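# Move glass beaker from door-side rack to window bench

## Task

Lift the beaker off the drying rack on the shelved bench by the door and set it upright, opening facing up, on the work surface of the shelved bench by the window. The task fails if the beaker ever touches the floor, if it breaks (a drop of more than a few centimetres or a hard knock will do it), or if the robot tips over or is left leaning.

## Robot and tools

Robot: TidyBot++, a wheeled base (0.54 m long, 0.50 m wide, 0.38 m high) on four powered casters carrying a single seven-joint arm with a two-finger gripper. The shoulder sits 0.12 m ahead of the base centre, 0.68 m up. Link lengths: upper arm 0.42 m, forearm 0.31 m, hand 0.31 m. Cameras: base_camera and wrist_camera (the latter looks along the hand). The arm begins folded, hand pointing down, reaching up to 0.08 m past the base front.

Frames (metres): the base frame has its origin on the floor below the base centre, x ahead, y to the left, z up. The odometry frame is the base frame as it was when the scene began. base_odometry reports x, y and a heading in rad (left positive, -3.142 to 3.142); it only counts wheel rotation, so slip looks like travel and drift builds up. base_tilt is in degrees, forward and right positive.

move: one action per call. Keys:
- base: an object with any of translate_m (ahead positive), strafe_m (left positive), both in metres from -2 to 2, and rotate_rad (counter-clockwise positive, -6.3 to 6.3). All are offsets from where the base currently is, measured along its own axes at the start of the command.
- joints: an object of absolute joint targets in rad by name: joint_1_rad, joint_3_rad, joint_5_rad, joint_7_rad have no limits (they go the short way, so send steps under half a turn); joint_2_rad -2.249 to 2.249; joint_4_rad -2.579 to 2.579; joint_6_rad -2.099 to 2.099. gripper_pos runs 0 (open, gap about 85 mm) to 1 (closed, squeezing about 100 to 150 N). Sign notes: positive joint_1_rad turns the arm clockwise from above (opposite to rotate_rad); positive joint_2_rad tips the upper arm forward; negative joint_4_rad bends the forearm forward; negative joint_6_rad bends the hand forward; at joint_7_rad 1.57 with the hand down, fingers open left and right.
- target: one flat list of seven numbers, [x, y, z, qw, qx, qy, qz], an absolute hand pose in the base frame (metres, then a unit quaternion), written the way hand_pose prints it. The hand point is midway between the finger pads; its z axis runs along the fingers, and the fingers close along its y axis. With target, joints may carry only gripper_pos.
- speeds: optional caps for this action: translate_m and strafe_m 0.05 to 0.5 m/s (state only one when driving both together), rotate_rad 0.1 to 1.57 rad/s, gripper_pos.
- cameras: list of names, [] for none, omitted or ["all"] for both.
- blocking: true (default) returns when everything is at rest; false returns within about 0.5 s while motion continues.
A move with no action simply reports state and images. Unknown keys make a call invalid; out-of-range values get it refused, and a refusal (or an unrequested stop) cancels the rest of that reply's move, wait and finished_scene calls.

wait: seconds (0 to 10), optional cameras; returns state like an empty move. stop: brakes all running motions (optional cameras). zoom_image: camera plus region [x0, y0, x1, y1] in pixels of that camera's latest image, at most 504 by 504. finished_scene: pass the current scene number; it ends the scene for good, so the beaker must already be standing on its own.

Reading results: move gives done or the worst status. base_status, joint_status and hand_status say moving, done, off_target (resting short and possibly still pushing), not_followed or pose unreachable (a safety check held back the arm), contact_stop, time_out, torque_fault, or limit_stop_at_motor_heat. hand_status is done within 10 mm and 2 degrees; typically a target lands within about 3 cm, so add (wanted position minus hand_pose) to the previous target's x, y, z. hand_target is where the joint targets would put the hand; to hold steady while carrying, resend hand_target, not hand_pose. motor_effort is percent of maximum per motor, with the peak of the last action in brackets. on_its_own lists uncommanded behaviour. ARM HIT means a hard collision with the base or itself. MOTOR HOT appears near 60 °C; an OVER-TEMPERATURE FAULT follows at 75 °C and the arm sags until it cools, after which targets must be resent.

Cautions: targets close to the base, pointing forward and low, often miss and can drive the arm into the base; nothing prevents arm-base contact. The arm ignores obstacles and keeps pressing. An unreachable pose makes the arm wander then time_out. A straight-down hand reaches at most about 0.94 m high, and only near the base. The arm does not compensate for held weight, so it sags; correct with the offset rule, and never send a loaded joint its current reading. When the beaker meets the bench, hand_pose stops descending while commands keep going lower; watch motor_effort and the images, then open the gripper gently rather than dropping. Do not squeeze hard while the beaker still sits on the rack. Avoid driving or turning while the arm is snagged above about 0.6 m, swinging a stretched arm sideways, or reaching far out from the folded pose: the robot can tip. Backing away or retracting the arm rights a slight lean. Hard impacts can trip a torque fault (limits 104.5 N m for joint_1 to joint_4, 51.3 N m for joint_5 to joint_7), freezing the arm for 10 s. Loose objects may occasionally be nudged by outside pushes. Quicker robot completion is better.

Each tool is called after "Call:" as name(argument=value, ...), one argument or row to a line, values as JSON.

## Session

Call:
move(
)

Scene clock: 0.00 s.
base_odometry: x=+0.000 y=+0.000 heading=+0.000
base_tilt: forward=+0.5 right=+0.1
base_status: not commanded
joint_positions: joint_1_rad=-0.028 joint_2_rad=-0.385 joint_3_rad=+3.129 joint_4_rad=-2.510 joint_5_rad=-0.026 joint_6_rad=-0.901 joint_7_rad=+1.552 gripper_pos=+0.000
joint_status: not commanded
motor_effort: joint_1_rad=+1 joint_2_rad=+1 joint_3_rad=+0 joint_4_rad=+12 joint_5_rad=+0 joint_6_rad=-2 joint_7_rad=-2
hand_pose: x=+0.2638 y=+0.0131 z=+0.5971 quat_wxyz=(-0.010, +0.998, +0.003, +0.058) (m; base frame)
hand_target: x=+0.2624 y=+0.0131 z=+0.5962 quat_wxyz=(-0.010, +0.998, +0.003, +0.056) (m; base frame)
hand_status: not commanded
pictures: base_camera, wrist_camera
Images, in order (width x height): base_camera 644x364, wrist_camera 644x476.

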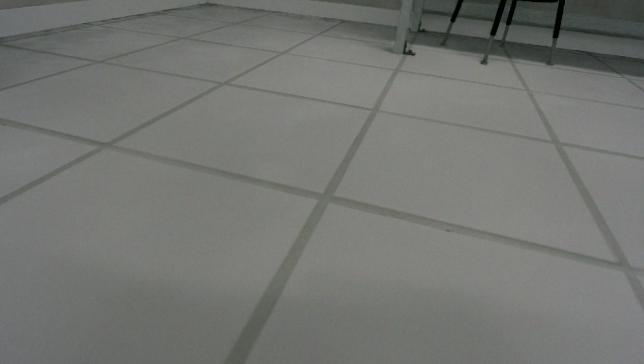

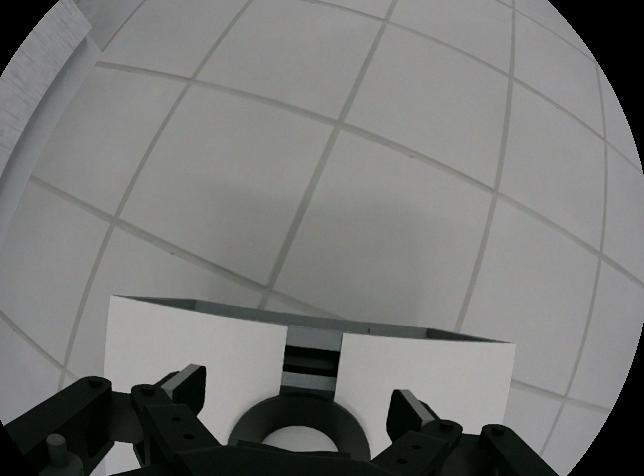

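Call:
move(
  joints={"joint_2_rad":-0.6,"joint_4_rad":-2.0,"joint_6_rad":-0.3},
)

Call:
move(
  base={"rotate_rad":1.57},
  cameras=["wrist_camera"],
)

Call:
move(
  base={"rotate_rad":1.57},
  cameras=["wrist_camera"],
)

Call:
move(
  base={"rotate_rad":1.57},
  cameras=["wrist_camera"],
)

Scene clock: 3.53 s.
move: done
base_odometry: x=+0.000 y=+0.000 heading=+0.000
base_tilt: forward=+0.5 right=+0.1
base_status: not commanded
joint_positions: joint_1_rad=-0.028 joint_2_rad=-0.582 joint_3_rad=+3.129 joint_4_rad=-2.017 joint_5_rad=-0.026 joint_6_rad=-0.391 joint_7_rad=+1.552 gripper_pos=+0.000
joint_status: all done
motor_effort: joint_1_rad=+0(1) joint_2_rad=+0(3) joint_3_rad=+1(1) joint_4_rad=+19(19) joint_5_rad=+0(1) joint_6_rad=+6(8) joint_7_rad=-1(2)
hand_pose: x=+0.4998 y=+0.0213 z=+0.9970 quat_wxyz=(-0.026, +0.792, +0.003, +0.611) (m; base frame)
hand_target: x=+0.4993 y=+0.0209 z=+1.0423 quat_wxyz=(-0.027, +0.751, +0.003, +0.659) (m; base frame)
hand_status: not commanded
pictures: base_camera, wrist_camera
Images, in order (width x height): base_camera 644x364, wrist_camera 644x476.

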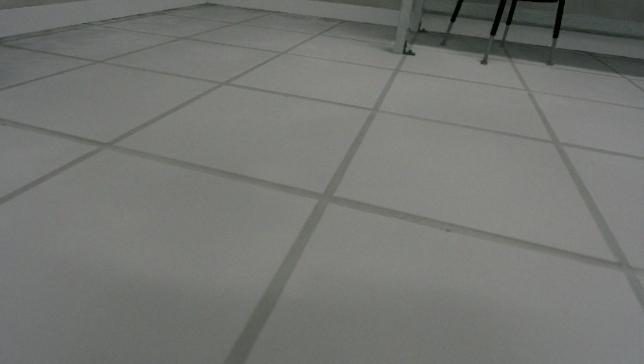

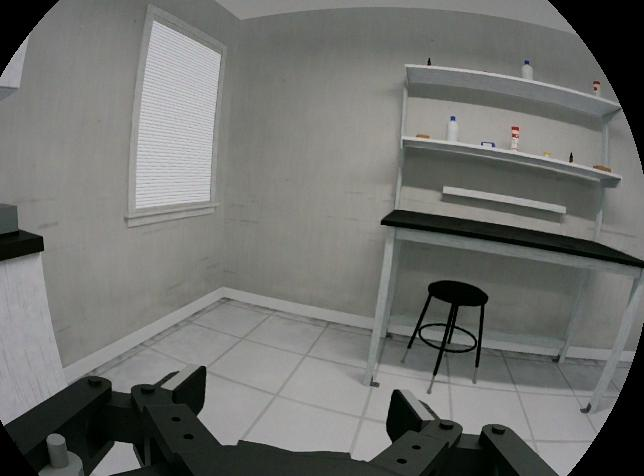

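Scene clock: 5.87 s.
move: done
base_odometry: x=+0.000 y=+0.000 heading=+1.569
base_tilt: forward=+0.5 right=+0.2
base_status: done
joint_positions: joint_1_rad=-0.028 joint_2_rad=-0.582 joint_3_rad=+3.129 joint_4_rad=-2.017 joint_5_rad=-0.026 joint_6_rad=-0.385 joint_7_rad=+1.552 gripper_pos=+0.000
joint_status: not commanded
motor_effort: joint_1_rad=+0(1) joint_2_rad=-1(2) joint_3_rad=+0(2) joint_4_rad=+18(19) joint_5_rad=+1(1) joint_6_rad=+6(8) joint_7_rad=+0(2)
hand_pose: x=+0.5003 y=+0.0214 z=+0.9989 quat_wxyz=(-0.026, +0.790, +0.003, +0.613) (m; base frame)
hand_target: x=+0.4993 y=+0.0209 z=+1.0423 quat_wxyz=(-0.027, +0.751, +0.003, +0.659) (m; base frame)
hand_status: not commanded
pictures: wrist_camera
Images, in order (width x height): wrist_camera 644x476.

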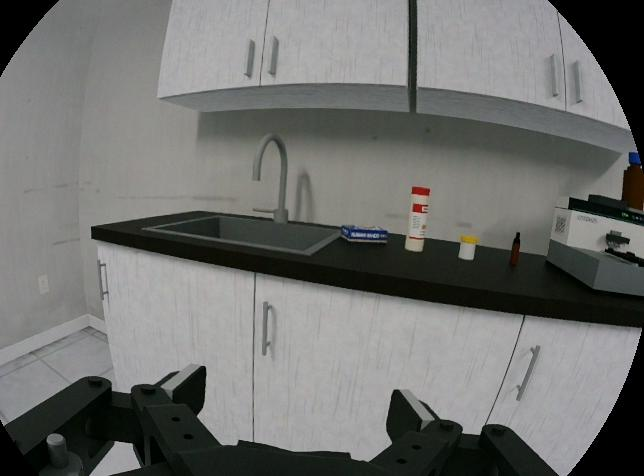

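Scene clock: 8.20 s.
move: done
base_odometry: x=+0.000 y=+0.000 heading=+3.139
base_tilt: forward=+0.5 right=+0.2
base_status: done
joint_positions: joint_1_rad=-0.028 joint_2_rad=-0.582 joint_3_rad=+3.129 joint_4_rad=-2.017 joint_5_rad=-0.026 joint_6_rad=-0.385 joint_7_rad=+1.552 gripper_pos=+0.000
joint_status: not commanded
motor_effort: joint_1_rad=+0(1) joint_2_rad=+0(2) joint_3_rad=+0(2) joint_4_rad=+19(19) joint_5_rad=+0(1) joint_6_rad=+8(8) joint_7_rad=-1(2)
hand_pose: x=+0.5004 y=+0.0214 z=+0.9991 quat_wxyz=(-0.026, +0.789, +0.003, +0.613) (m; base frame)
hand_target: x=+0.4993 y=+0.0209 z=+1.0423 quat_wxyz=(-0.027, +0.751, +0.003, +0.659) (m; base frame)
hand_status: not commanded
pictures: wrist_camera
Images, in order (width x height): wrist_camera 644x476.

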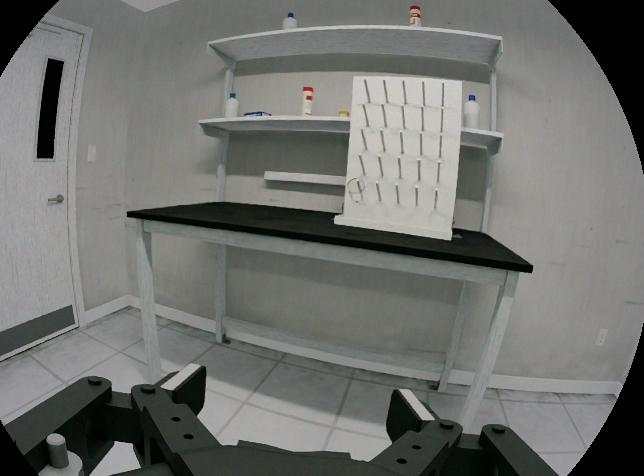

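Scene clock: 10.50 s.
move: done
base_odometry: x=+0.000 y=+0.000 heading=-1.575
base_tilt: forward=+0.5 right=+0.2
base_status: done
joint_positions: joint_1_rad=-0.028 joint_2_rad=-0.582 joint_3_rad=+3.129 joint_4_rad=-2.017 joint_5_rad=-0.026 joint_6_rad=-0.384 joint_7_rad=+1.552 gripper_pos=+0.000
joint_status: not commanded
motor_effort: joint_1_rad=+0(1) joint_2_rad=-1(2) joint_3_rad=+0(2) joint_4_rad=+19(19) joint_5_rad=+0(1) joint_6_rad=+7(8) joint_7_rad=-1(2)
hand_pose: x=+0.5004 y=+0.0214 z=+0.9992 quat_wxyz=(-0.026, +0.789, +0.004, +0.613) (m; base frame)
hand_target: x=+0.4993 y=+0.0209 z=+1.0423 quat_wxyz=(-0.027, +0.751, +0.003, +0.659) (m; base frame)
hand_status: not commanded
pictures: wrist_camera
Images, in order (width x height): wrist_camera 644x476.

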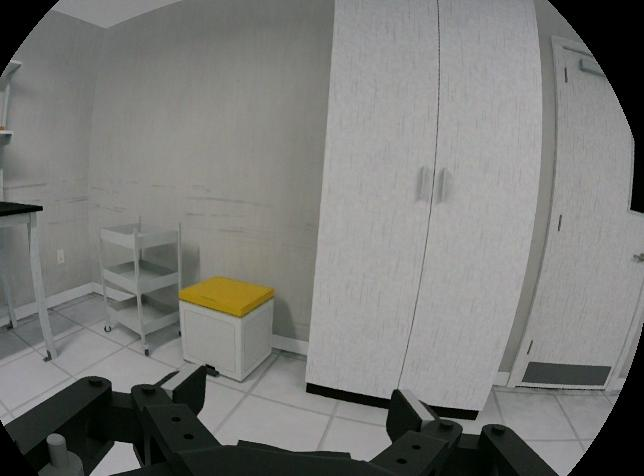

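Call:
move(
  base={"rotate_rad":-1.57},
  cameras=["all"],
)

Call:
zoom_image(
  camera="wrist_camera",
  region=[320, 60, 540, 280],
)

Scene clock: 13.93 s.
move: done
base_odometry: x=+0.000 y=+0.000 heading=+3.139
base_tilt: forward=+0.5 right=+0.2
base_status: done
joint_positions: joint_1_rad=-0.029 joint_2_rad=-0.582 joint_3_rad=+3.129 joint_4_rad=-2.017 joint_5_rad=-0.026 joint_6_rad=-0.384 joint_7_rad=+1.552 gripper_pos=+0.000
joint_status: not commanded
motor_effort: joint_1_rad=+0(1) joint_2_rad=-1(2) joint_3_rad=+1(2) joint_4_rad=+19(19) joint_5_rad=+0(1) joint_6_rad=+6(9) joint_7_rad=-1(2)
hand_pose: x=+0.5004 y=+0.0216 z=+0.9992 quat_wxyz=(-0.026, +0.789, +0.004, +0.613) (m; base frame)
hand_target: x=+0.4993 y=+0.0209 z=+1.0423 quat_wxyz=(-0.027, +0.751, +0.003, +0.659) (m; base frame)
hand_status: not commanded
pictures: base_camera, wrist_camera
Images, in order (width x height): base_camera 644x364, wrist_camera 644x476.

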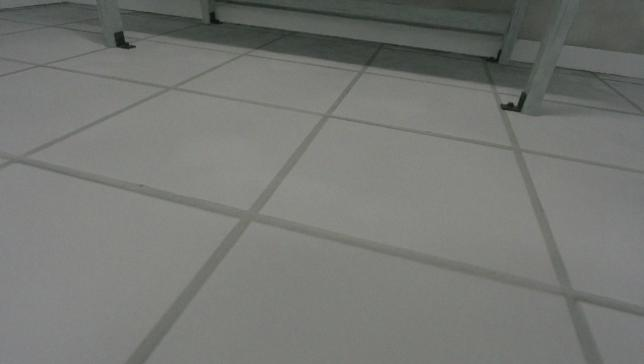

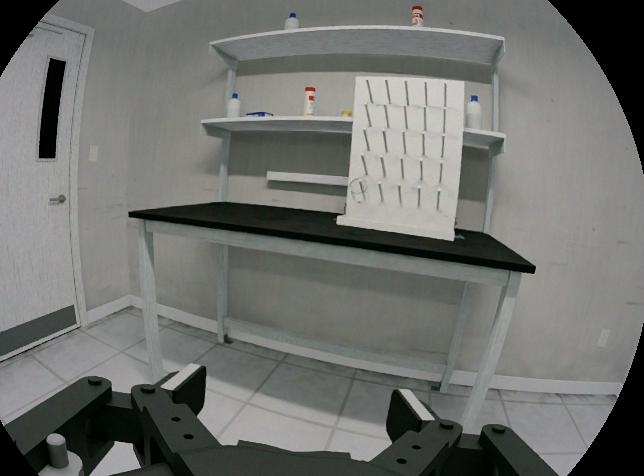

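Scaled by 2.291.

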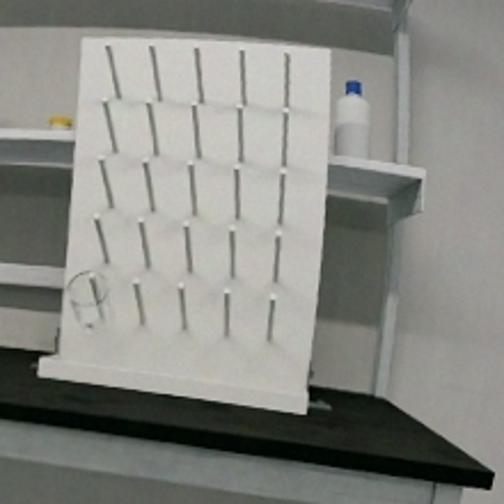

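Call:
move(
  base={"rotate_rad":-0.27},
  cameras=["all"],
)

Scene clock: 17.23 s.
move: done
base_odometry: x=+0.000 y=+0.000 heading=+2.870
base_tilt: forward=+0.5 right=+0.2
base_status: done
joint_positions: joint_1_rad=-0.029 joint_2_rad=-0.582 joint_3_rad=+3.129 joint_4_rad=-2.017 joint_5_rad=-0.026 joint_6_rad=-0.384 joint_7_rad=+1.552 gripper_pos=+0.000
joint_status: not commanded
motor_effort: joint_1_rad=+0(1) joint_2_rad=-1(1) joint_3_rad=+0(2) joint_4_rad=+19(19) joint_5_rad=+0(1) joint_6_rad=+7(8) joint_7_rad=-1(2)
hand_pose: x=+0.5004 y=+0.0216 z=+0.9992 quat_wxyz=(-0.026, +0.789, +0.004, +0.613) (m; base frame)
hand_target: x=+0.4993 y=+0.0209 z=+1.0423 quat_wxyz=(-0.027, +0.751, +0.003, +0.659) (m; base frame)
hand_status: not commanded
pictures: base_camera, wrist_camera
Images, in order (width x height): base_camera 644x364, wrist_camera 644x476.

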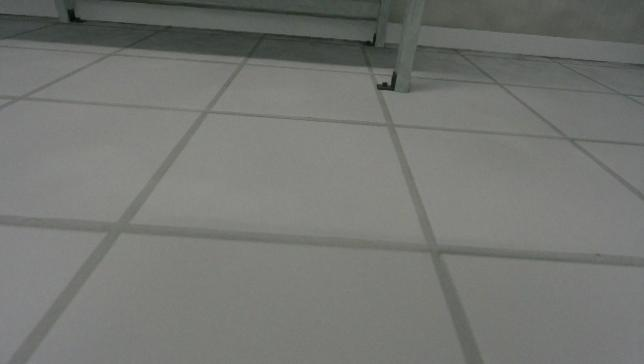

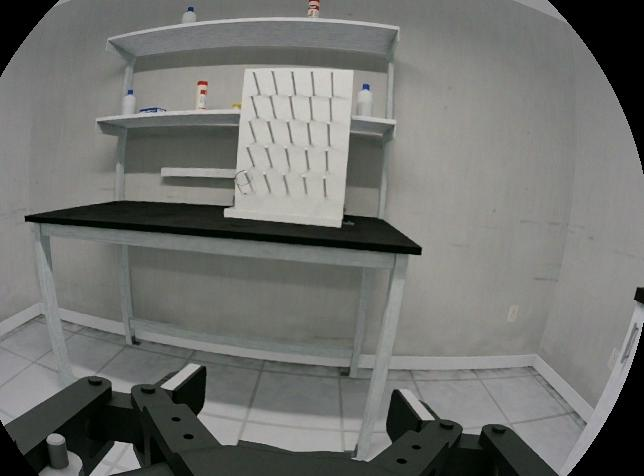

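Call:
move(
  base={"strafe_m":0.35,"translate_m":0.15},
  cameras=["all"],
)

Call:
zoom_image(
  camera="wrist_camera",
  region=[222, 50, 462, 260],
)

Scene clock: 22.80 s.
move: done
base_odometry: x=-0.239 y=-0.297 heading=+2.869
base_tilt: forward=+0.5 right=+0.1
base_status: done
joint_positions: joint_1_rad=-0.029 joint_2_rad=-0.585 joint_3_rad=+3.128 joint_4_rad=-2.017 joint_5_rad=-0.026 joint_6_rad=-0.383 joint_7_rad=+1.552 gripper_pos=+0.000
joint_status: not commanded
motor_effort: joint_1_rad=+0(1) joint_2_rad=+0(3) joint_3_rad=+0(3) joint_4_rad=+18(19) joint_5_rad=+0(1) joint_6_rad=+7(8) joint_7_rad=-2(2)
hand_pose: x=+0.4993 y=+0.0220 z=+1.0008 quat_wxyz=(-0.026, +0.788, +0.004, +0.615) (m; base frame)
hand_target: x=+0.4993 y=+0.0209 z=+1.0423 quat_wxyz=(-0.027, +0.751, +0.003, +0.659) (m; base frame)
hand_status: not commanded
pictures: base_camera, wrist_camera
Images, in order (width x height): base_camera 644x364, wrist_camera 644x476.

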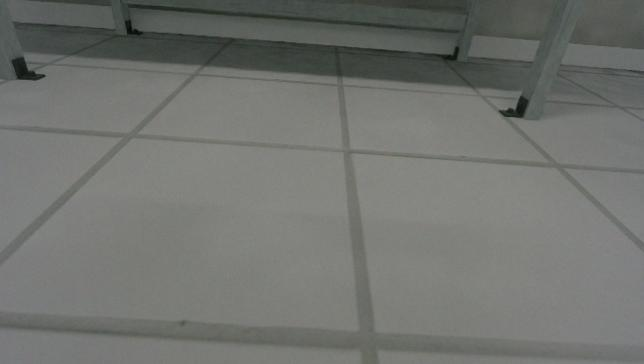

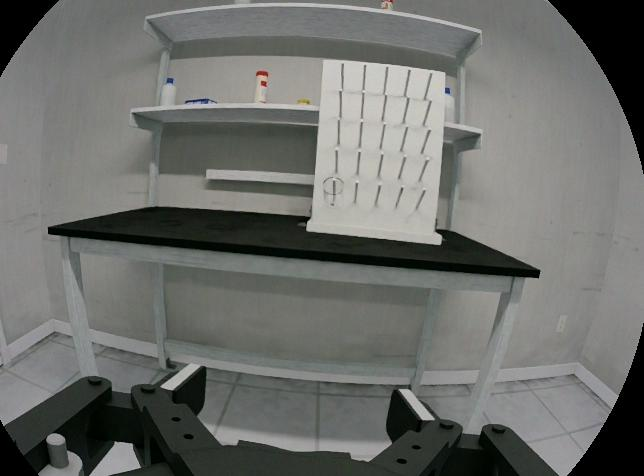

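Scaled by 2.100.

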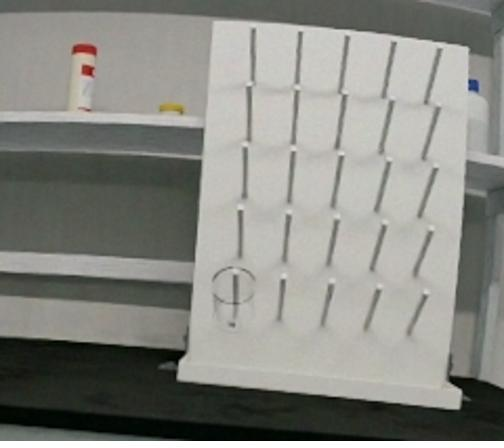

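Call:
move(
  base={"translate_m":0.35},
  cameras=["all"],
)

Call:
zoom_image(
  camera="wrist_camera",
  region=[242, 50, 562, 290],
)

Scene clock: 32.27 s.
move: done
base_odometry: x=-0.576 y=-0.203 heading=+2.870
base_tilt: forward=+0.6 right=+0.1
base_status: done
joint_positions: joint_1_rad=-0.029 joint_2_rad=-0.590 joint_3_rad=+3.128 joint_4_rad=-2.017 joint_5_rad=-0.026 joint_6_rad=-0.382 joint_7_rad=+1.552 gripper_pos=+0.000
joint_status: not commanded
motor_effort: joint_1_rad=+0(1) joint_2_rad=+0(3) joint_3_rad=+1(1) joint_4_rad=+19(19) joint_5_rad=+1(1) joint_6_rad=+7(8) joint_7_rad=-1(2)
hand_pose: x=+0.4979 y=+0.0220 z=+1.0032 quat_wxyz=(-0.026, +0.786, +0.004, +0.618) (m; base frame)
hand_target: x=+0.4993 y=+0.0209 z=+1.0423 quat_wxyz=(-0.027, +0.751, +0.003, +0.659) (m; base frame)
hand_status: not commanded
pictures: base_camera, wrist_camera
Images, in order (width x height): base_camera 644x364, wrist_camera 644x476.

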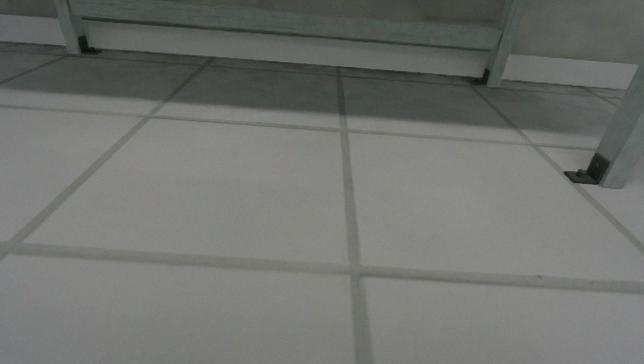

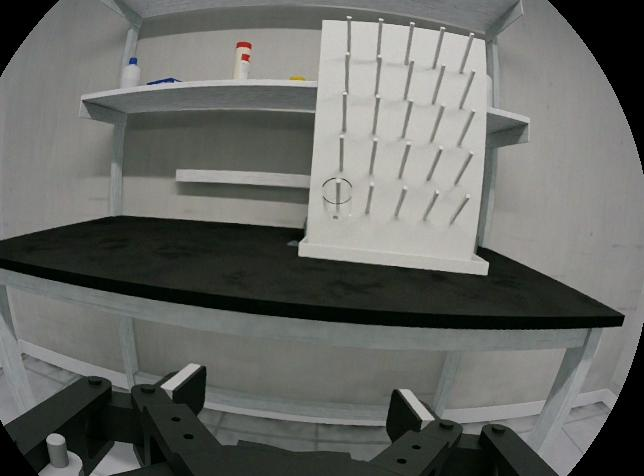

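Scaled by 1.575.

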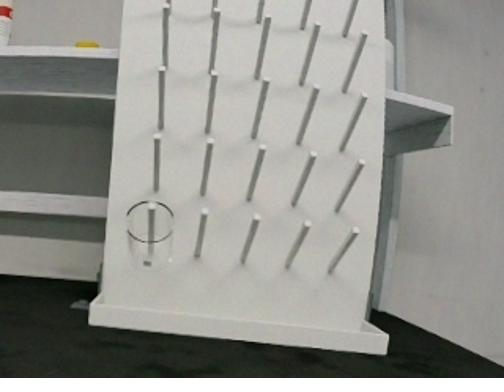

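Call:
move(
  base={"translate_m":0.15,"strafe_m":0.4},
  cameras=["wrist_camera"],
)

Call:
move(
  target=[0.6,0.0,1.03,0.281,0.703,-0.366,0.540],
  cameras=["all"],
)

Scene clock: 41.33 s.
move: done
base_odometry: x=-0.828 y=-0.548 heading=+2.869
base_tilt: forward=+0.5 right=+0.1
base_status: done
joint_positions: joint_1_rad=-0.029 joint_2_rad=-0.590 joint_3_rad=+3.127 joint_4_rad=-2.017 joint_5_rad=-0.026 joint_6_rad=-0.381 joint_7_rad=+1.552 gripper_pos=+0.000
joint_status: not commanded
motor_effort: joint_1_rad=+0(1) joint_2_rad=-1(2) joint_3_rad=+0(2) joint_4_rad=+19(19) joint_5_rad=+0(1) joint_6_rad=+7(8) joint_7_rad=+0(2)
hand_pose: x=+0.4978 y=+0.0223 z=+1.0033 quat_wxyz=(-0.026, +0.786, +0.005, +0.618) (m; base frame)
hand_target: x=+0.4993 y=+0.0209 z=+1.0423 quat_wxyz=(-0.027, +0.751, +0.003, +0.659) (m; base frame)
hand_status: not commanded
pictures: wrist_camera
Images, in order (width x height): wrist_camera 644x476.

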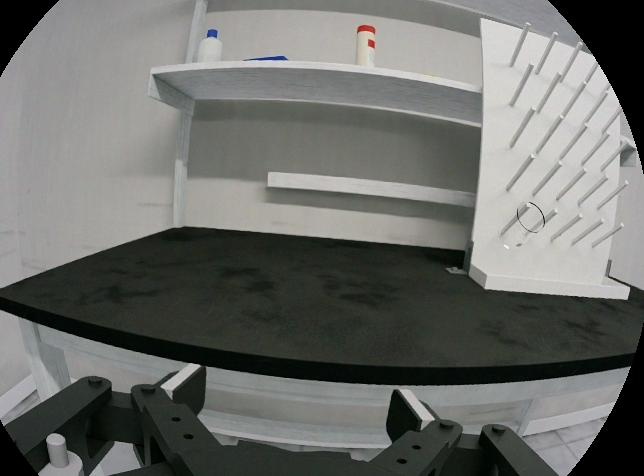

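Scene clock: 44.30 s.
move: off_target
base_odometry: x=-0.828 y=-0.548 heading=+2.869
base_tilt: forward=+0.6 right=+0.1
base_status: not commanded
joint_positions: joint_1_rad=+1.765 joint_2_rad=-0.869 joint_3_rad=+2.160 joint_4_rad=-1.327 joint_5_rad=-0.157 joint_6_rad=-0.976 joint_7_rad=+1.051 gripper_pos=+0.000
joint_status: not commanded
motor_effort: joint_1_rad=+1(1) joint_2_rad=+20(21) joint_3_rad=+12(12) joint_4_rad=+11(19) joint_5_rad=+4(5) joint_6_rad=+6(8) joint_7_rad=-1(2)
hand_pose: x=+0.5853 y=-0.0309 z=+1.0635 quat_wxyz=(+0.320, +0.692, -0.342, +0.549) (m; base frame)
hand_target: x=+0.6000 y=+0.0000 z=+1.0300 quat_wxyz=(+0.281, +0.703, -0.366, +0.540) (m; base frame)
hand_status: off_target (0.048 m and 5.5 deg from the pose sent, 0.108 m and 57.3 deg at the start)
pictures: base_camera, wrist_camera
Images, in order (width x height): base_camera 644x364, wrist_camera 644x476.

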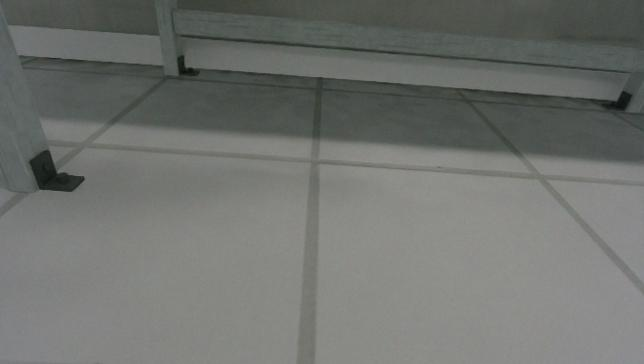

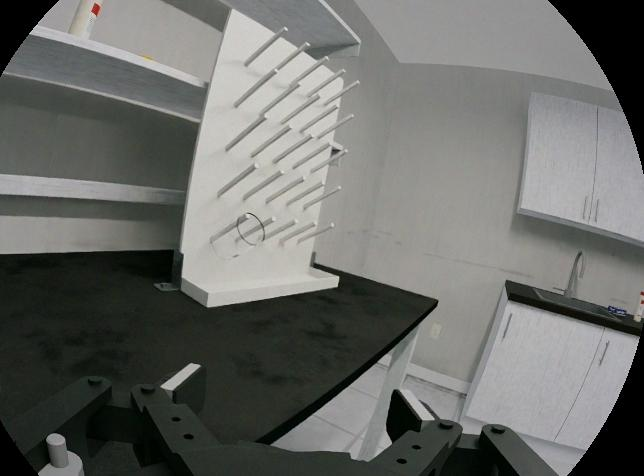

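Call:
zoom_image(
  camera="wrist_camera",
  region=[150, 140, 350, 310],
)

Scaled by 2.520.

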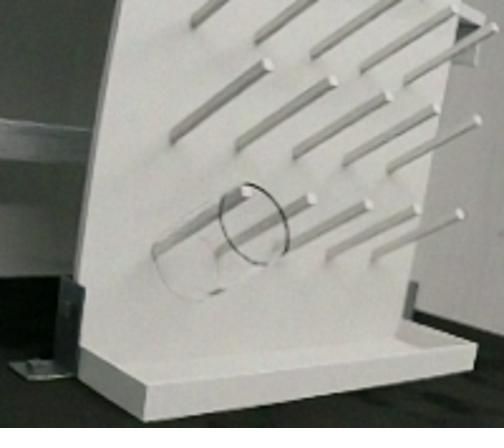

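Call:
move(
  target=[0.55,0.12,1.05,0.5,0.5,-0.5,0.5],
  cameras=["wrist_camera"],
)

Call:
move(
  base={"translate_m":0.2,"strafe_m":-0.12},
  speeds={"translate_m":0.2},
  cameras=["all"],
)

Scene clock: 57.67 s.
move: off_target
base_odometry: x=-0.828 y=-0.548 heading=+2.869
base_tilt: forward=+0.6 right=+0.1
base_status: not commanded
joint_positions: joint_1_rad=+2.196 joint_2_rad=-1.129 joint_3_rad=+2.460 joint_4_rad=-0.505 joint_5_rad=-0.228 joint_6_rad=-1.880 joint_7_rad=+0.888 gripper_pos=+0.000
joint_status: not commanded
motor_effort: joint_1_rad=+0(1) joint_2_rad=+35(37) joint_3_rad=+7(12) joint_4_rad=-4(11) joint_5_rad=+5(6) joint_6_rad=+5(7) joint_7_rad=-1(2)
hand_pose: x=+0.5365 y=+0.1058 z=+1.0906 quat_wxyz=(+0.514, +0.496, -0.485, +0.504) (m; base frame)
hand_target: x=+0.5500 y=+0.1200 z=+1.0500 quat_wxyz=(+0.500, +0.500, -0.500, +0.500) (m; base frame)
hand_status: off_target (0.045 m and 2.5 deg from the pose sent, 0.156 m and 35.8 deg at the start)
pictures: wrist_camera
Images, in order (width x height): wrist_camera 644x476.

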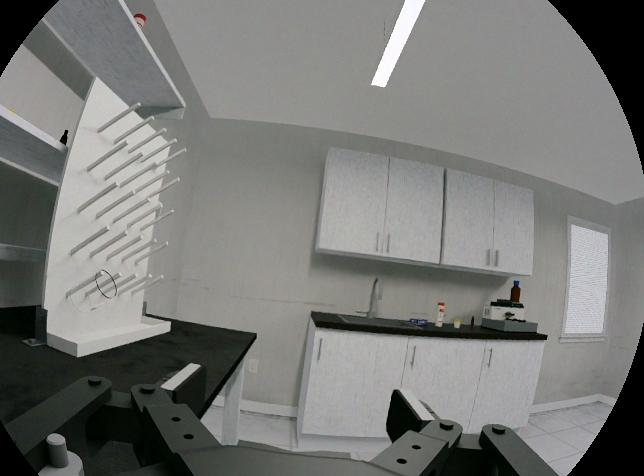

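Scene clock: 59.63 s.
move: done
base_odometry: x=-0.989 y=-0.379 heading=+2.870
base_tilt: forward=+0.6 right=+0.1
base_status: done
joint_positions: joint_1_rad=+2.212 joint_2_rad=-1.129 joint_3_rad=+2.464 joint_4_rad=-0.504 joint_5_rad=-0.232 joint_6_rad=-1.884 joint_7_rad=+0.887 gripper_pos=+0.000
joint_status: not commanded
motor_effort: joint_1_rad=+0(4) joint_2_rad=+35(37) joint_3_rad=+6(8) joint_4_rad=-3(4) joint_5_rad=+6(6) joint_6_rad=+6(6) joint_7_rad=-1(2)
hand_pose: x=+0.5376 y=+0.0995 z=+1.0898 quat_wxyz=(+0.518, +0.492, -0.490, +0.500) (m; base frame)
hand_target: x=+0.5500 y=+0.1200 z=+1.0500 quat_wxyz=(+0.500, +0.500, -0.500, +0.500) (m; base frame)
hand_status: not commanded
pictures: base_camera, wrist_camera
Images, in order (width x height): base_camera 644x364, wrist_camera 644x476.

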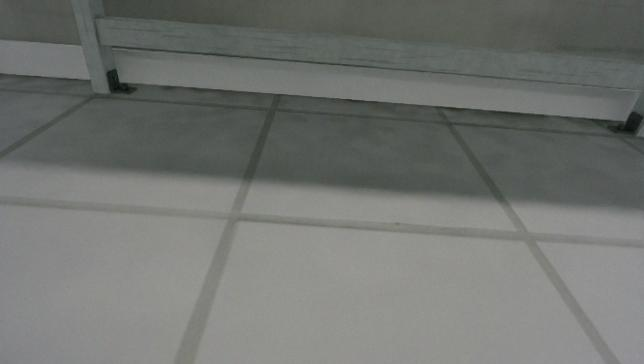

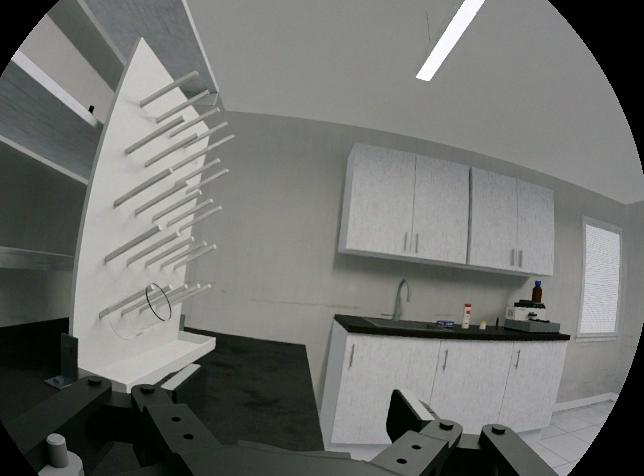

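Call:
move(
  target=[0.61,-0.03,0.97,0.5,0.5,-0.5,0.5],
  cameras=["all"],
)

Scene clock: 63.77 s.
move: off_target
base_odometry: x=-0.988 y=-0.379 heading=+2.870
base_tilt: forward=+0.5 right=+0.1
base_status: not commanded
joint_positions: joint_1_rad=+2.186 joint_2_rad=-1.190 joint_3_rad=+2.320 joint_4_rad=-1.030 joint_5_rad=-0.233 joint_6_rad=-1.519 joint_7_rad=+0.776 gripper_pos=+0.000
joint_status: not commanded
motor_effort: joint_1_rad=+14(14) joint_2_rad=+11(36) joint_3_rad=+4(8) joint_4_rad=+3(4) joint_5_rad=+6(7) joint_6_rad=+6(7) joint_7_rad=-1(2)
hand_pose: x=+0.5458 y=-0.0325 z=+1.0253 quat_wxyz=(+0.461, +0.504, -0.549, +0.481) (m; base frame)
hand_target: x=+0.6100 y=-0.0300 z=+0.9700 quat_wxyz=(+0.500, +0.500, -0.500, +0.500) (m; base frame)
hand_status: off_target (0.085 m and 7.5 deg from the pose sent, 0.191 m and 2.5 deg at the start)
pictures: base_camera, wrist_camera
Images, in order (width x height): base_camera 644x364, wrist_camera 644x476.

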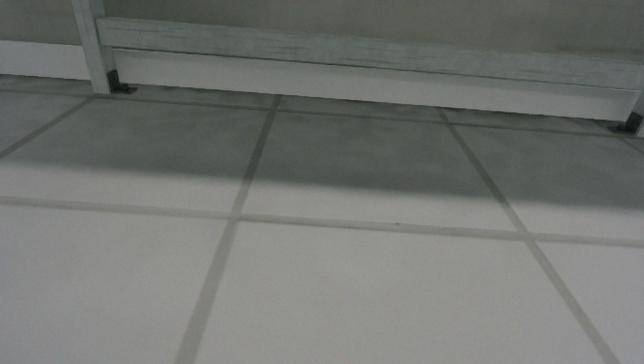

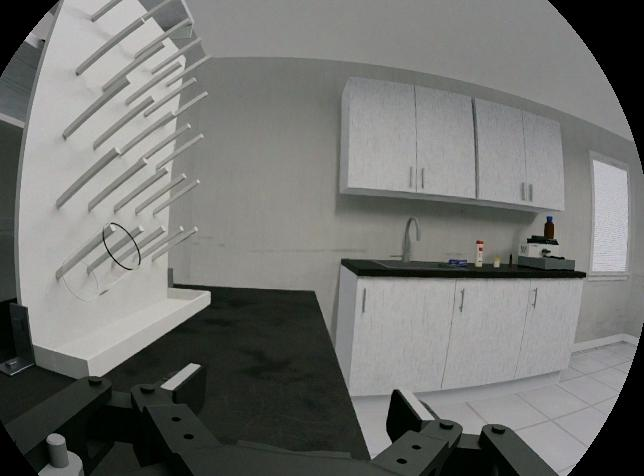

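Call:
move(
  base={"translate_m":-0.3,"strafe_m":0.15},
  cameras=[],
)

Call:
move(
  joints={"joint_1_rad":0.0,"joint_2_rad":-0.6,"joint_3_rad":3.14,"joint_4_rad":-2.0,"joint_5_rad":0.0,"joint_6_rad":-0.4,"joint_7_rad":1.57},
  cameras=["wrist_camera"],
)

Call:
move(
  joints={"joint_1_rad":-0.08,"joint_2_rad":0.3,"joint_3_rad":3.14,"joint_4_rad":-1.6,"joint_5_rad":1.57,"joint_6_rad":-1.57,"joint_7_rad":1.57},
  cameras=["wrist_camera"],
)

Scene clock: 69.90 s.
move: done
base_odometry: x=-0.739 y=-0.604 heading=+2.870
base_tilt: forward=+0.5 right=+0.1
base_status: done
joint_positions: joint_1_rad=+2.241 joint_2_rad=-1.319 joint_3_rad=+2.270 joint_4_rad=-1.039 joint_5_rad=-0.233 joint_6_rad=-1.510 joint_7_rad=+0.775 gripper_pos=+0.000
joint_status: not commanded
motor_effort: joint_1_rad=+1(13) joint_2_rad=+34(37) joint_3_rad=+12(15) joint_4_rad=+1(4) joint_5_rad=+7(8) joint_6_rad=+5(6) joint_7_rad=-1(2)
hand_pose: x=+0.5810 y=-0.0285 z=+0.9758 quat_wxyz=(+0.519, +0.502, -0.514, +0.463) (m; base frame)
hand_target: x=+0.6100 y=-0.0300 z=+0.9700 quat_wxyz=(+0.500, +0.500, -0.500, +0.500) (m; base frame)
hand_status: not commanded
pictures: none
No camera images: "cameras" was empty.

Scene clock: 73.20 s.
move: done
base_odometry: x=-0.740 y=-0.604 heading=+2.870
base_tilt: forward=+0.5 right=+0.1
base_status: not commanded
joint_positions: joint_1_rad=+0.015 joint_2_rad=-0.620 joint_3_rad=+3.117 joint_4_rad=-1.969 joint_5_rad=-0.078 joint_6_rad=-0.489 joint_7_rad=+1.505 gripper_pos=+0.000
joint_status: all done
motor_effort: joint_1_rad=+0(3) joint_2_rad=+1(35) joint_3_rad=+0(14) joint_4_rad=+19(19) joint_5_rad=+0(8) joint_6_rad=+7(9) joint_7_rad=+0(2)
hand_pose: x=+0.4811 y=+0.0195 z=+1.0115 quat_wxyz=(-0.051, +0.794, -0.036, +0.605) (m; base frame)
hand_target: x=+0.4943 y=+0.0021 z=+1.0118 quat_wxyz=(+0.000, +0.783, +0.000, +0.622) (m; base frame)
hand_status: not commanded
pictures: wrist_camera
Images, in order (width x height): wrist_camera 644x476.

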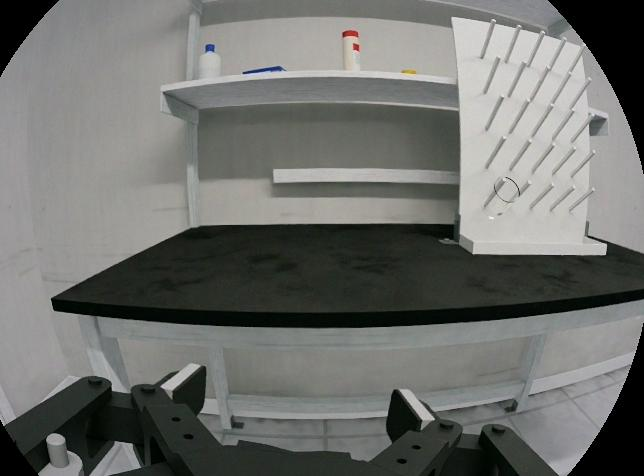

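Scene clock: 75.90 s.
move: done
base_odometry: x=-0.740 y=-0.604 heading=+2.870
base_tilt: forward=+0.5 right=+0.2
base_status: not commanded
joint_positions: joint_1_rad=-0.065 joint_2_rad=+0.262 joint_3_rad=+3.121 joint_4_rad=-1.621 joint_5_rad=+1.477 joint_6_rad=-1.495 joint_7_rad=+1.508 gripper_pos=+0.000
joint_status: all done
motor_effort: joint_1_rad=+1(2) joint_2_rad=-22(24) joint_3_rad=+1(1) joint_4_rad=+13(19) joint_5_rad=+9(10) joint_6_rad=-4(8) joint_7_rad=-1(2)
hand_pose: x=+0.5650 y=-0.2726 z=+0.9550 quat_wxyz=(+0.663, +0.735, +0.138, -0.038) (m; base frame)
hand_target: x=+0.5647 y=-0.2751 z=+0.9814 quat_wxyz=(+0.701, +0.693, +0.144, -0.087) (m; base frame)
hand_status: not commanded
pictures: wrist_camera
Images, in order (width x height): wrist_camera 644x476.

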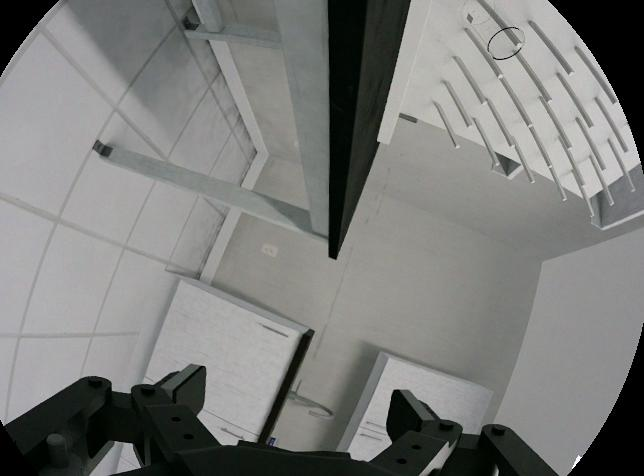

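Call:
move(
  joints={"joint_1_rad":0.0,"joint_2_rad":0.74,"joint_3_rad":3.14,"joint_4_rad":-0.9,"joint_5_rad":1.66,"joint_6_rad":-1.63,"joint_7_rad":2.1},
  cameras=["wrist_camera"],
)

Scene clock: 80.77 s.
move: done
base_odometry: x=-0.740 y=-0.604 heading=+2.870
base_tilt: forward=+0.6 right=+0.2
base_status: not commanded
joint_positions: joint_1_rad=-0.015 joint_2_rad=+0.685 joint_3_rad=+3.121 joint_4_rad=-0.922 joint_5_rad=+1.568 joint_6_rad=-1.562 joint_7_rad=+2.036 gripper_pos=+0.000
joint_status: all done
motor_effort: joint_1_rad=+0(2) joint_2_rad=-35(36) joint_3_rad=+2(3) joint_4_rad=+14(15) joint_5_rad=+9(10) joint_6_rad=-2(5) joint_7_rad=-1(2)
hand_pose: x=+0.7113 y=-0.2963 z=+0.9911 quat_wxyz=(+0.683, +0.687, +0.190, -0.161) (m; base frame)
hand_target: x=+0.7002 y=-0.3082 z=+0.9990 quat_wxyz=(+0.701, +0.649, +0.180, -0.234) (m; base frame)
hand_status: not commanded
pictures: wrist_camera
Images, in order (width x height): wrist_camera 644x476.

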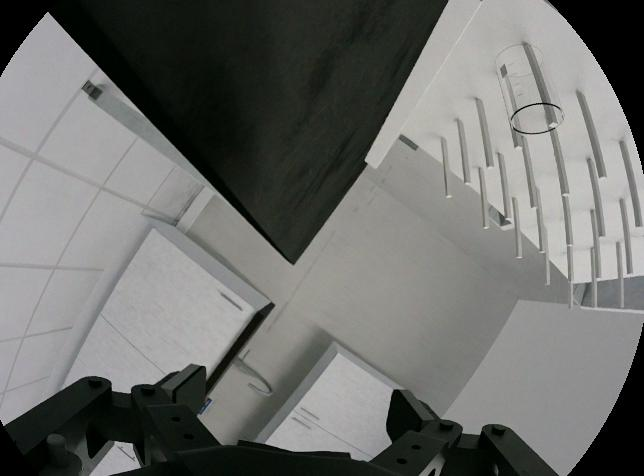

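Call:
move(
  joints={"joint_1_rad":0.0,"joint_2_rad":0.73,"joint_3_rad":3.14,"joint_4_rad":-0.76,"joint_5_rad":1.66,"joint_6_rad":-1.65,"joint_7_rad":2.1},
  base={"translate_m":0.22,"strafe_m":0.05},
  cameras=["all"],
)

Scene clock: 89.07 s.
move: done
base_odometry: x=-0.965 y=-0.593 heading=+2.870
base_tilt: forward=+0.6 right=+0.1
base_status: done
joint_positions: joint_1_rad=-0.008 joint_2_rad=+0.693 joint_3_rad=+3.122 joint_4_rad=-0.777 joint_5_rad=+1.574 joint_6_rad=-1.589 joint_7_rad=+2.038 gripper_pos=+0.000
joint_status: all done
motor_effort: joint_1_rad=+0(2) joint_2_rad=-34(37) joint_3_rad=+2(3) joint_4_rad=+14(15) joint_5_rad=+9(10) joint_6_rad=-1(3) joint_7_rad=+0(2)
hand_pose: x=+0.7018 y=-0.3011 z=+1.0339 quat_wxyz=(+0.692, +0.699, +0.131, -0.126) (m; base frame)
hand_target: x=+0.6865 y=-0.3078 z=+1.0456 quat_wxyz=(+0.710, +0.667, +0.120, -0.191) (m; base frame)
hand_status: not commanded
pictures: base_camera, wrist_camera
Images, in order (width x height): base_camera 644x364, wrist_camera 644x476.

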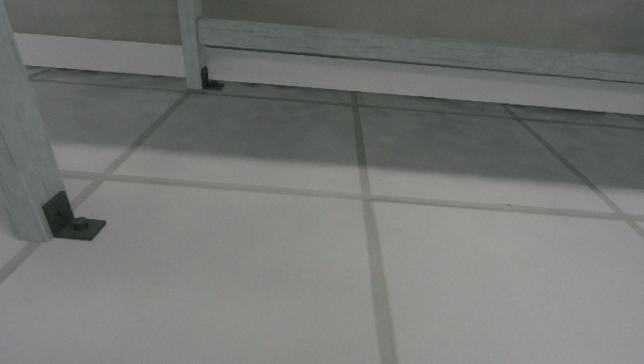

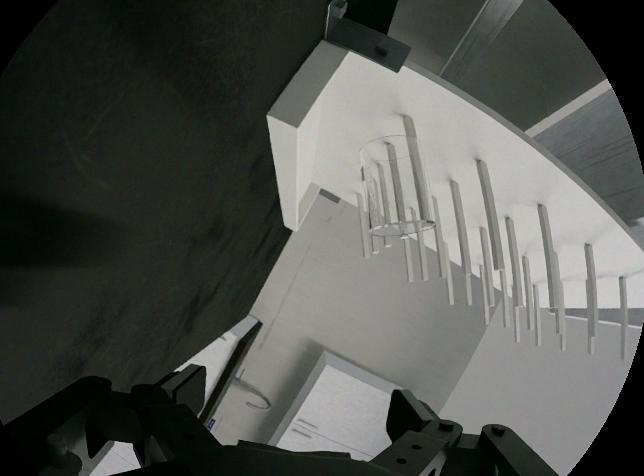

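Call:
move(
  joints={"joint_1_rad":0.0,"joint_2_rad":0.70,"joint_3_rad":3.14,"joint_4_rad":-0.76,"joint_5_rad":1.66,"joint_6_rad":-1.65,"joint_7_rad":2.38},
  base={"translate_m":0.137},
  speeds={"translate_m":0.2},
  cameras=["wrist_camera"],
)

Scene clock: 97.63 s.
move: done
base_odometry: x=-1.097 y=-0.557 heading=+2.871
base_tilt: forward=+0.6 right=+0.1
base_status: done
joint_positions: joint_1_rad=-0.008 joint_2_rad=+0.693 joint_3_rad=+3.122 joint_4_rad=-0.777 joint_5_rad=+1.575 joint_6_rad=-1.592 joint_7_rad=+2.330 gripper_pos=+0.000
joint_status: all done
motor_effort: joint_1_rad=+0(2) joint_2_rad=-34(37) joint_3_rad=+3(3) joint_4_rad=+14(15) joint_5_rad=+9(9) joint_6_rad=-1(2) joint_7_rad=-1(2)
hand_pose: x=+0.7008 y=-0.3012 z=+1.0340 quat_wxyz=(+0.666, +0.673, +0.230, -0.226) (m; base frame)
hand_target: x=+0.6754 y=-0.3078 z=+1.0625 quat_wxyz=(+0.679, +0.648, +0.202, -0.279) (m; base frame)
hand_status: not commanded
pictures: wrist_camera
Images, in order (width x height): wrist_camera 644x476.

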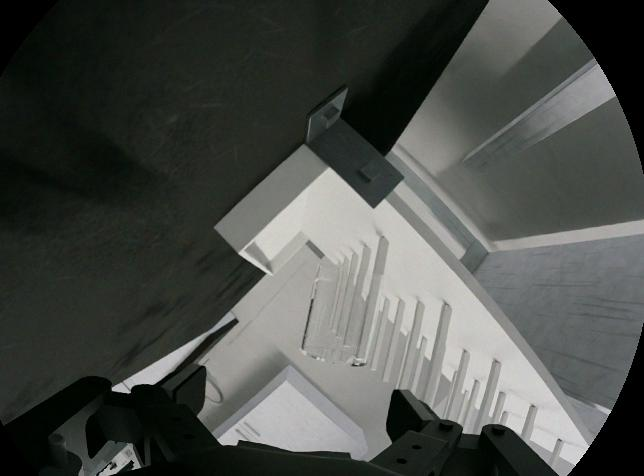

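Call:
move(
  joints={"joint_2_rad":0.70,"joint_4_rad":-0.69},
  base={"translate_m":0.012,"strafe_m":-0.07},
  speeds={"translate_m":0.1},
  cameras=["wrist_camera"],
)

Scene clock: 100.97 s.
move: done
base_odometry: x=-1.090 y=-0.486 heading=+2.871
base_tilt: forward=+0.6 right=+0.2
base_status: done
joint_positions: joint_1_rad=-0.001 joint_2_rad=+0.693 joint_3_rad=+3.122 joint_4_rad=-0.706 joint_5_rad=+1.577 joint_6_rad=-1.592 joint_7_rad=+2.330 gripper_pos=+0.000
joint_status: all done
motor_effort: joint_1_rad=+0(4) joint_2_rad=-34(36) joint_3_rad=+1(4) joint_4_rad=+14(15) joint_5_rad=+9(9) joint_6_rad=-1(1) joint_7_rad=+0(2)
hand_pose: x=+0.6953 y=-0.3059 z=+1.0563 quat_wxyz=(+0.673, +0.681, +0.203, -0.205) (m; base frame)
hand_target: x=+0.6705 y=-0.3079 z=+1.0823 quat_wxyz=(+0.686, +0.657, +0.178, -0.256) (m; base frame)
hand_status: not commanded
pictures: wrist_camera
Images, in order (width x height): wrist_camera 644x476.

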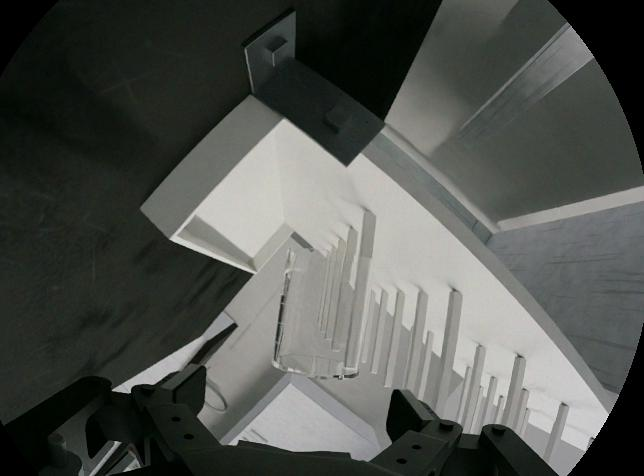

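Call:
move(
  base={"translate_m":0.012,"strafe_m":-0.07},
  speeds={"translate_m":0.1},
  cameras=["wrist_camera"],
)

Scene clock: 104.00 s.
move: done
base_odometry: x=-1.083 y=-0.415 heading=+2.871
base_tilt: forward=+0.6 right=+0.2
base_status: done
joint_positions: joint_1_rad=+0.001 joint_2_rad=+0.693 joint_3_rad=+3.122 joint_4_rad=-0.706 joint_5_rad=+1.577 joint_6_rad=-1.592 joint_7_rad=+2.330 gripper_pos=+0.000
joint_status: not commanded
motor_effort: joint_1_rad=+0(4) joint_2_rad=-34(36) joint_3_rad=+2(3) joint_4_rad=+14(14) joint_5_rad=+9(10) joint_6_rad=+0(1) joint_7_rad=-1(2)
hand_pose: x=+0.6946 y=-0.3071 z=+1.0563 quat_wxyz=(+0.673, +0.681, +0.203, -0.206) (m; base frame)
hand_target: x=+0.6705 y=-0.3079 z=+1.0823 quat_wxyz=(+0.686, +0.657, +0.178, -0.256) (m; base frame)
hand_status: not commanded
pictures: wrist_camera
Images, in order (width x height): wrist_camera 644x476.

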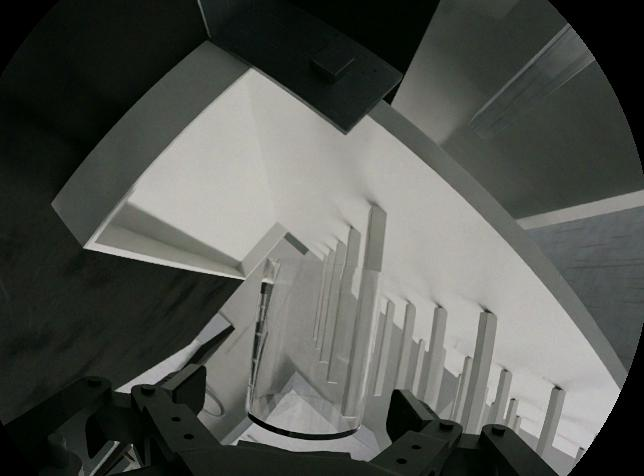

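Call:
move(
  base={"translate_m":0.006,"strafe_m":-0.052},
  speeds={"translate_m":0.06},
  cameras=["wrist_camera"],
)

Scene clock: 108.50 s.
move: done
base_odometry: x=-1.075 y=-0.363 heading=+2.872
base_tilt: forward=+0.6 right=+0.2
base_status: done
joint_positions: joint_1_rad=+0.001 joint_2_rad=+0.693 joint_3_rad=+3.123 joint_4_rad=-0.706 joint_5_rad=+1.577 joint_6_rad=-1.592 joint_7_rad=+2.330 gripper_pos=+0.000
joint_status: not commanded
motor_effort: joint_1_rad=+0(4) joint_2_rad=-34(36) joint_3_rad=+2(3) joint_4_rad=+14(14) joint_5_rad=+9(9) joint_6_rad=+1(1) joint_7_rad=-1(2)
hand_pose: x=+0.6948 y=-0.3068 z=+1.0564 quat_wxyz=(+0.673, +0.681, +0.203, -0.206) (m; base frame)
hand_target: x=+0.6705 y=-0.3079 z=+1.0823 quat_wxyz=(+0.686, +0.657, +0.178, -0.256) (m; base frame)
hand_status: not commanded
pictures: wrist_camera
Images, in order (width x height): wrist_camera 644x476.

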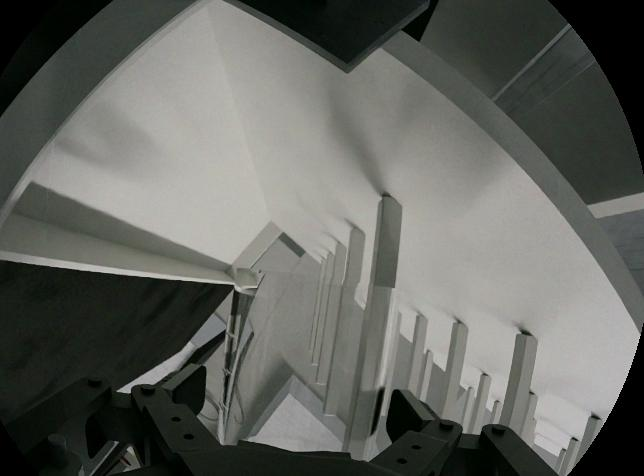

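Call:
move(
  joints={"joint_4_rad":-0.668},
  cameras=["wrist_camera"],
)

Call:
zoom_image(
  camera="wrist_camera",
  region=[150, 230, 450, 476],
)

Scene clock: 110.53 s.
move: done
base_odometry: x=-1.075 y=-0.363 heading=+2.872
base_tilt: forward=+0.6 right=+0.2
base_status: not commanded
joint_positions: joint_1_rad=+0.001 joint_2_rad=+0.693 joint_3_rad=+3.123 joint_4_rad=-0.684 joint_5_rad=+1.577 joint_6_rad=-1.592 joint_7_rad=+2.330 gripper_pos=+0.000
joint_status: all done
motor_effort: joint_1_rad=+1(1) joint_2_rad=-34(36) joint_3_rad=+2(3) joint_4_rad=+14(14) joint_5_rad=+9(9) joint_6_rad=+0(1) joint_7_rad=-1(2)
hand_pose: x=+0.6935 y=-0.3069 z=+1.0629 quat_wxyz=(+0.675, +0.683, +0.195, -0.199) (m; base frame)
hand_target: x=+0.6687 y=-0.3079 z=+1.0884 quat_wxyz=(+0.688, +0.660, +0.170, -0.249) (m; base frame)
hand_status: not commanded
pictures: wrist_camera
Images, in order (width x height): wrist_camera 644x476.

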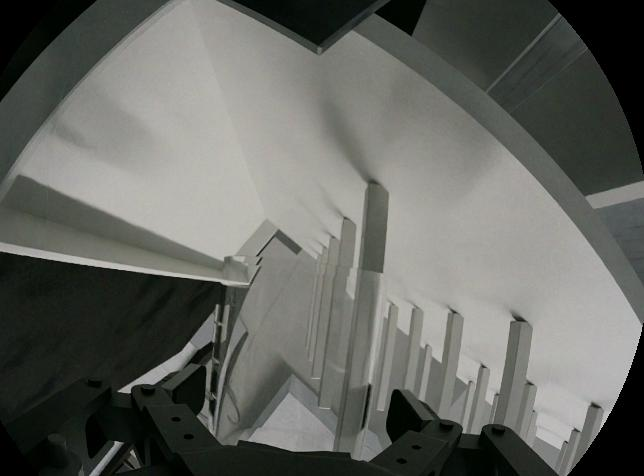

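Scaled by 1.680.

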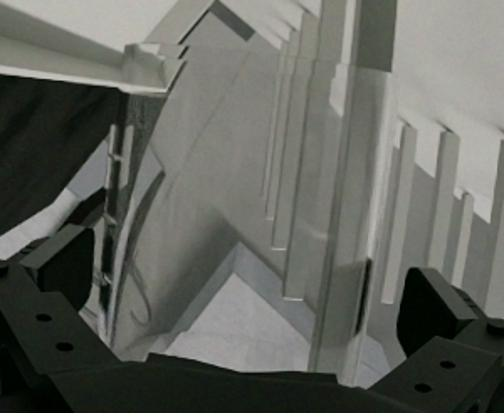

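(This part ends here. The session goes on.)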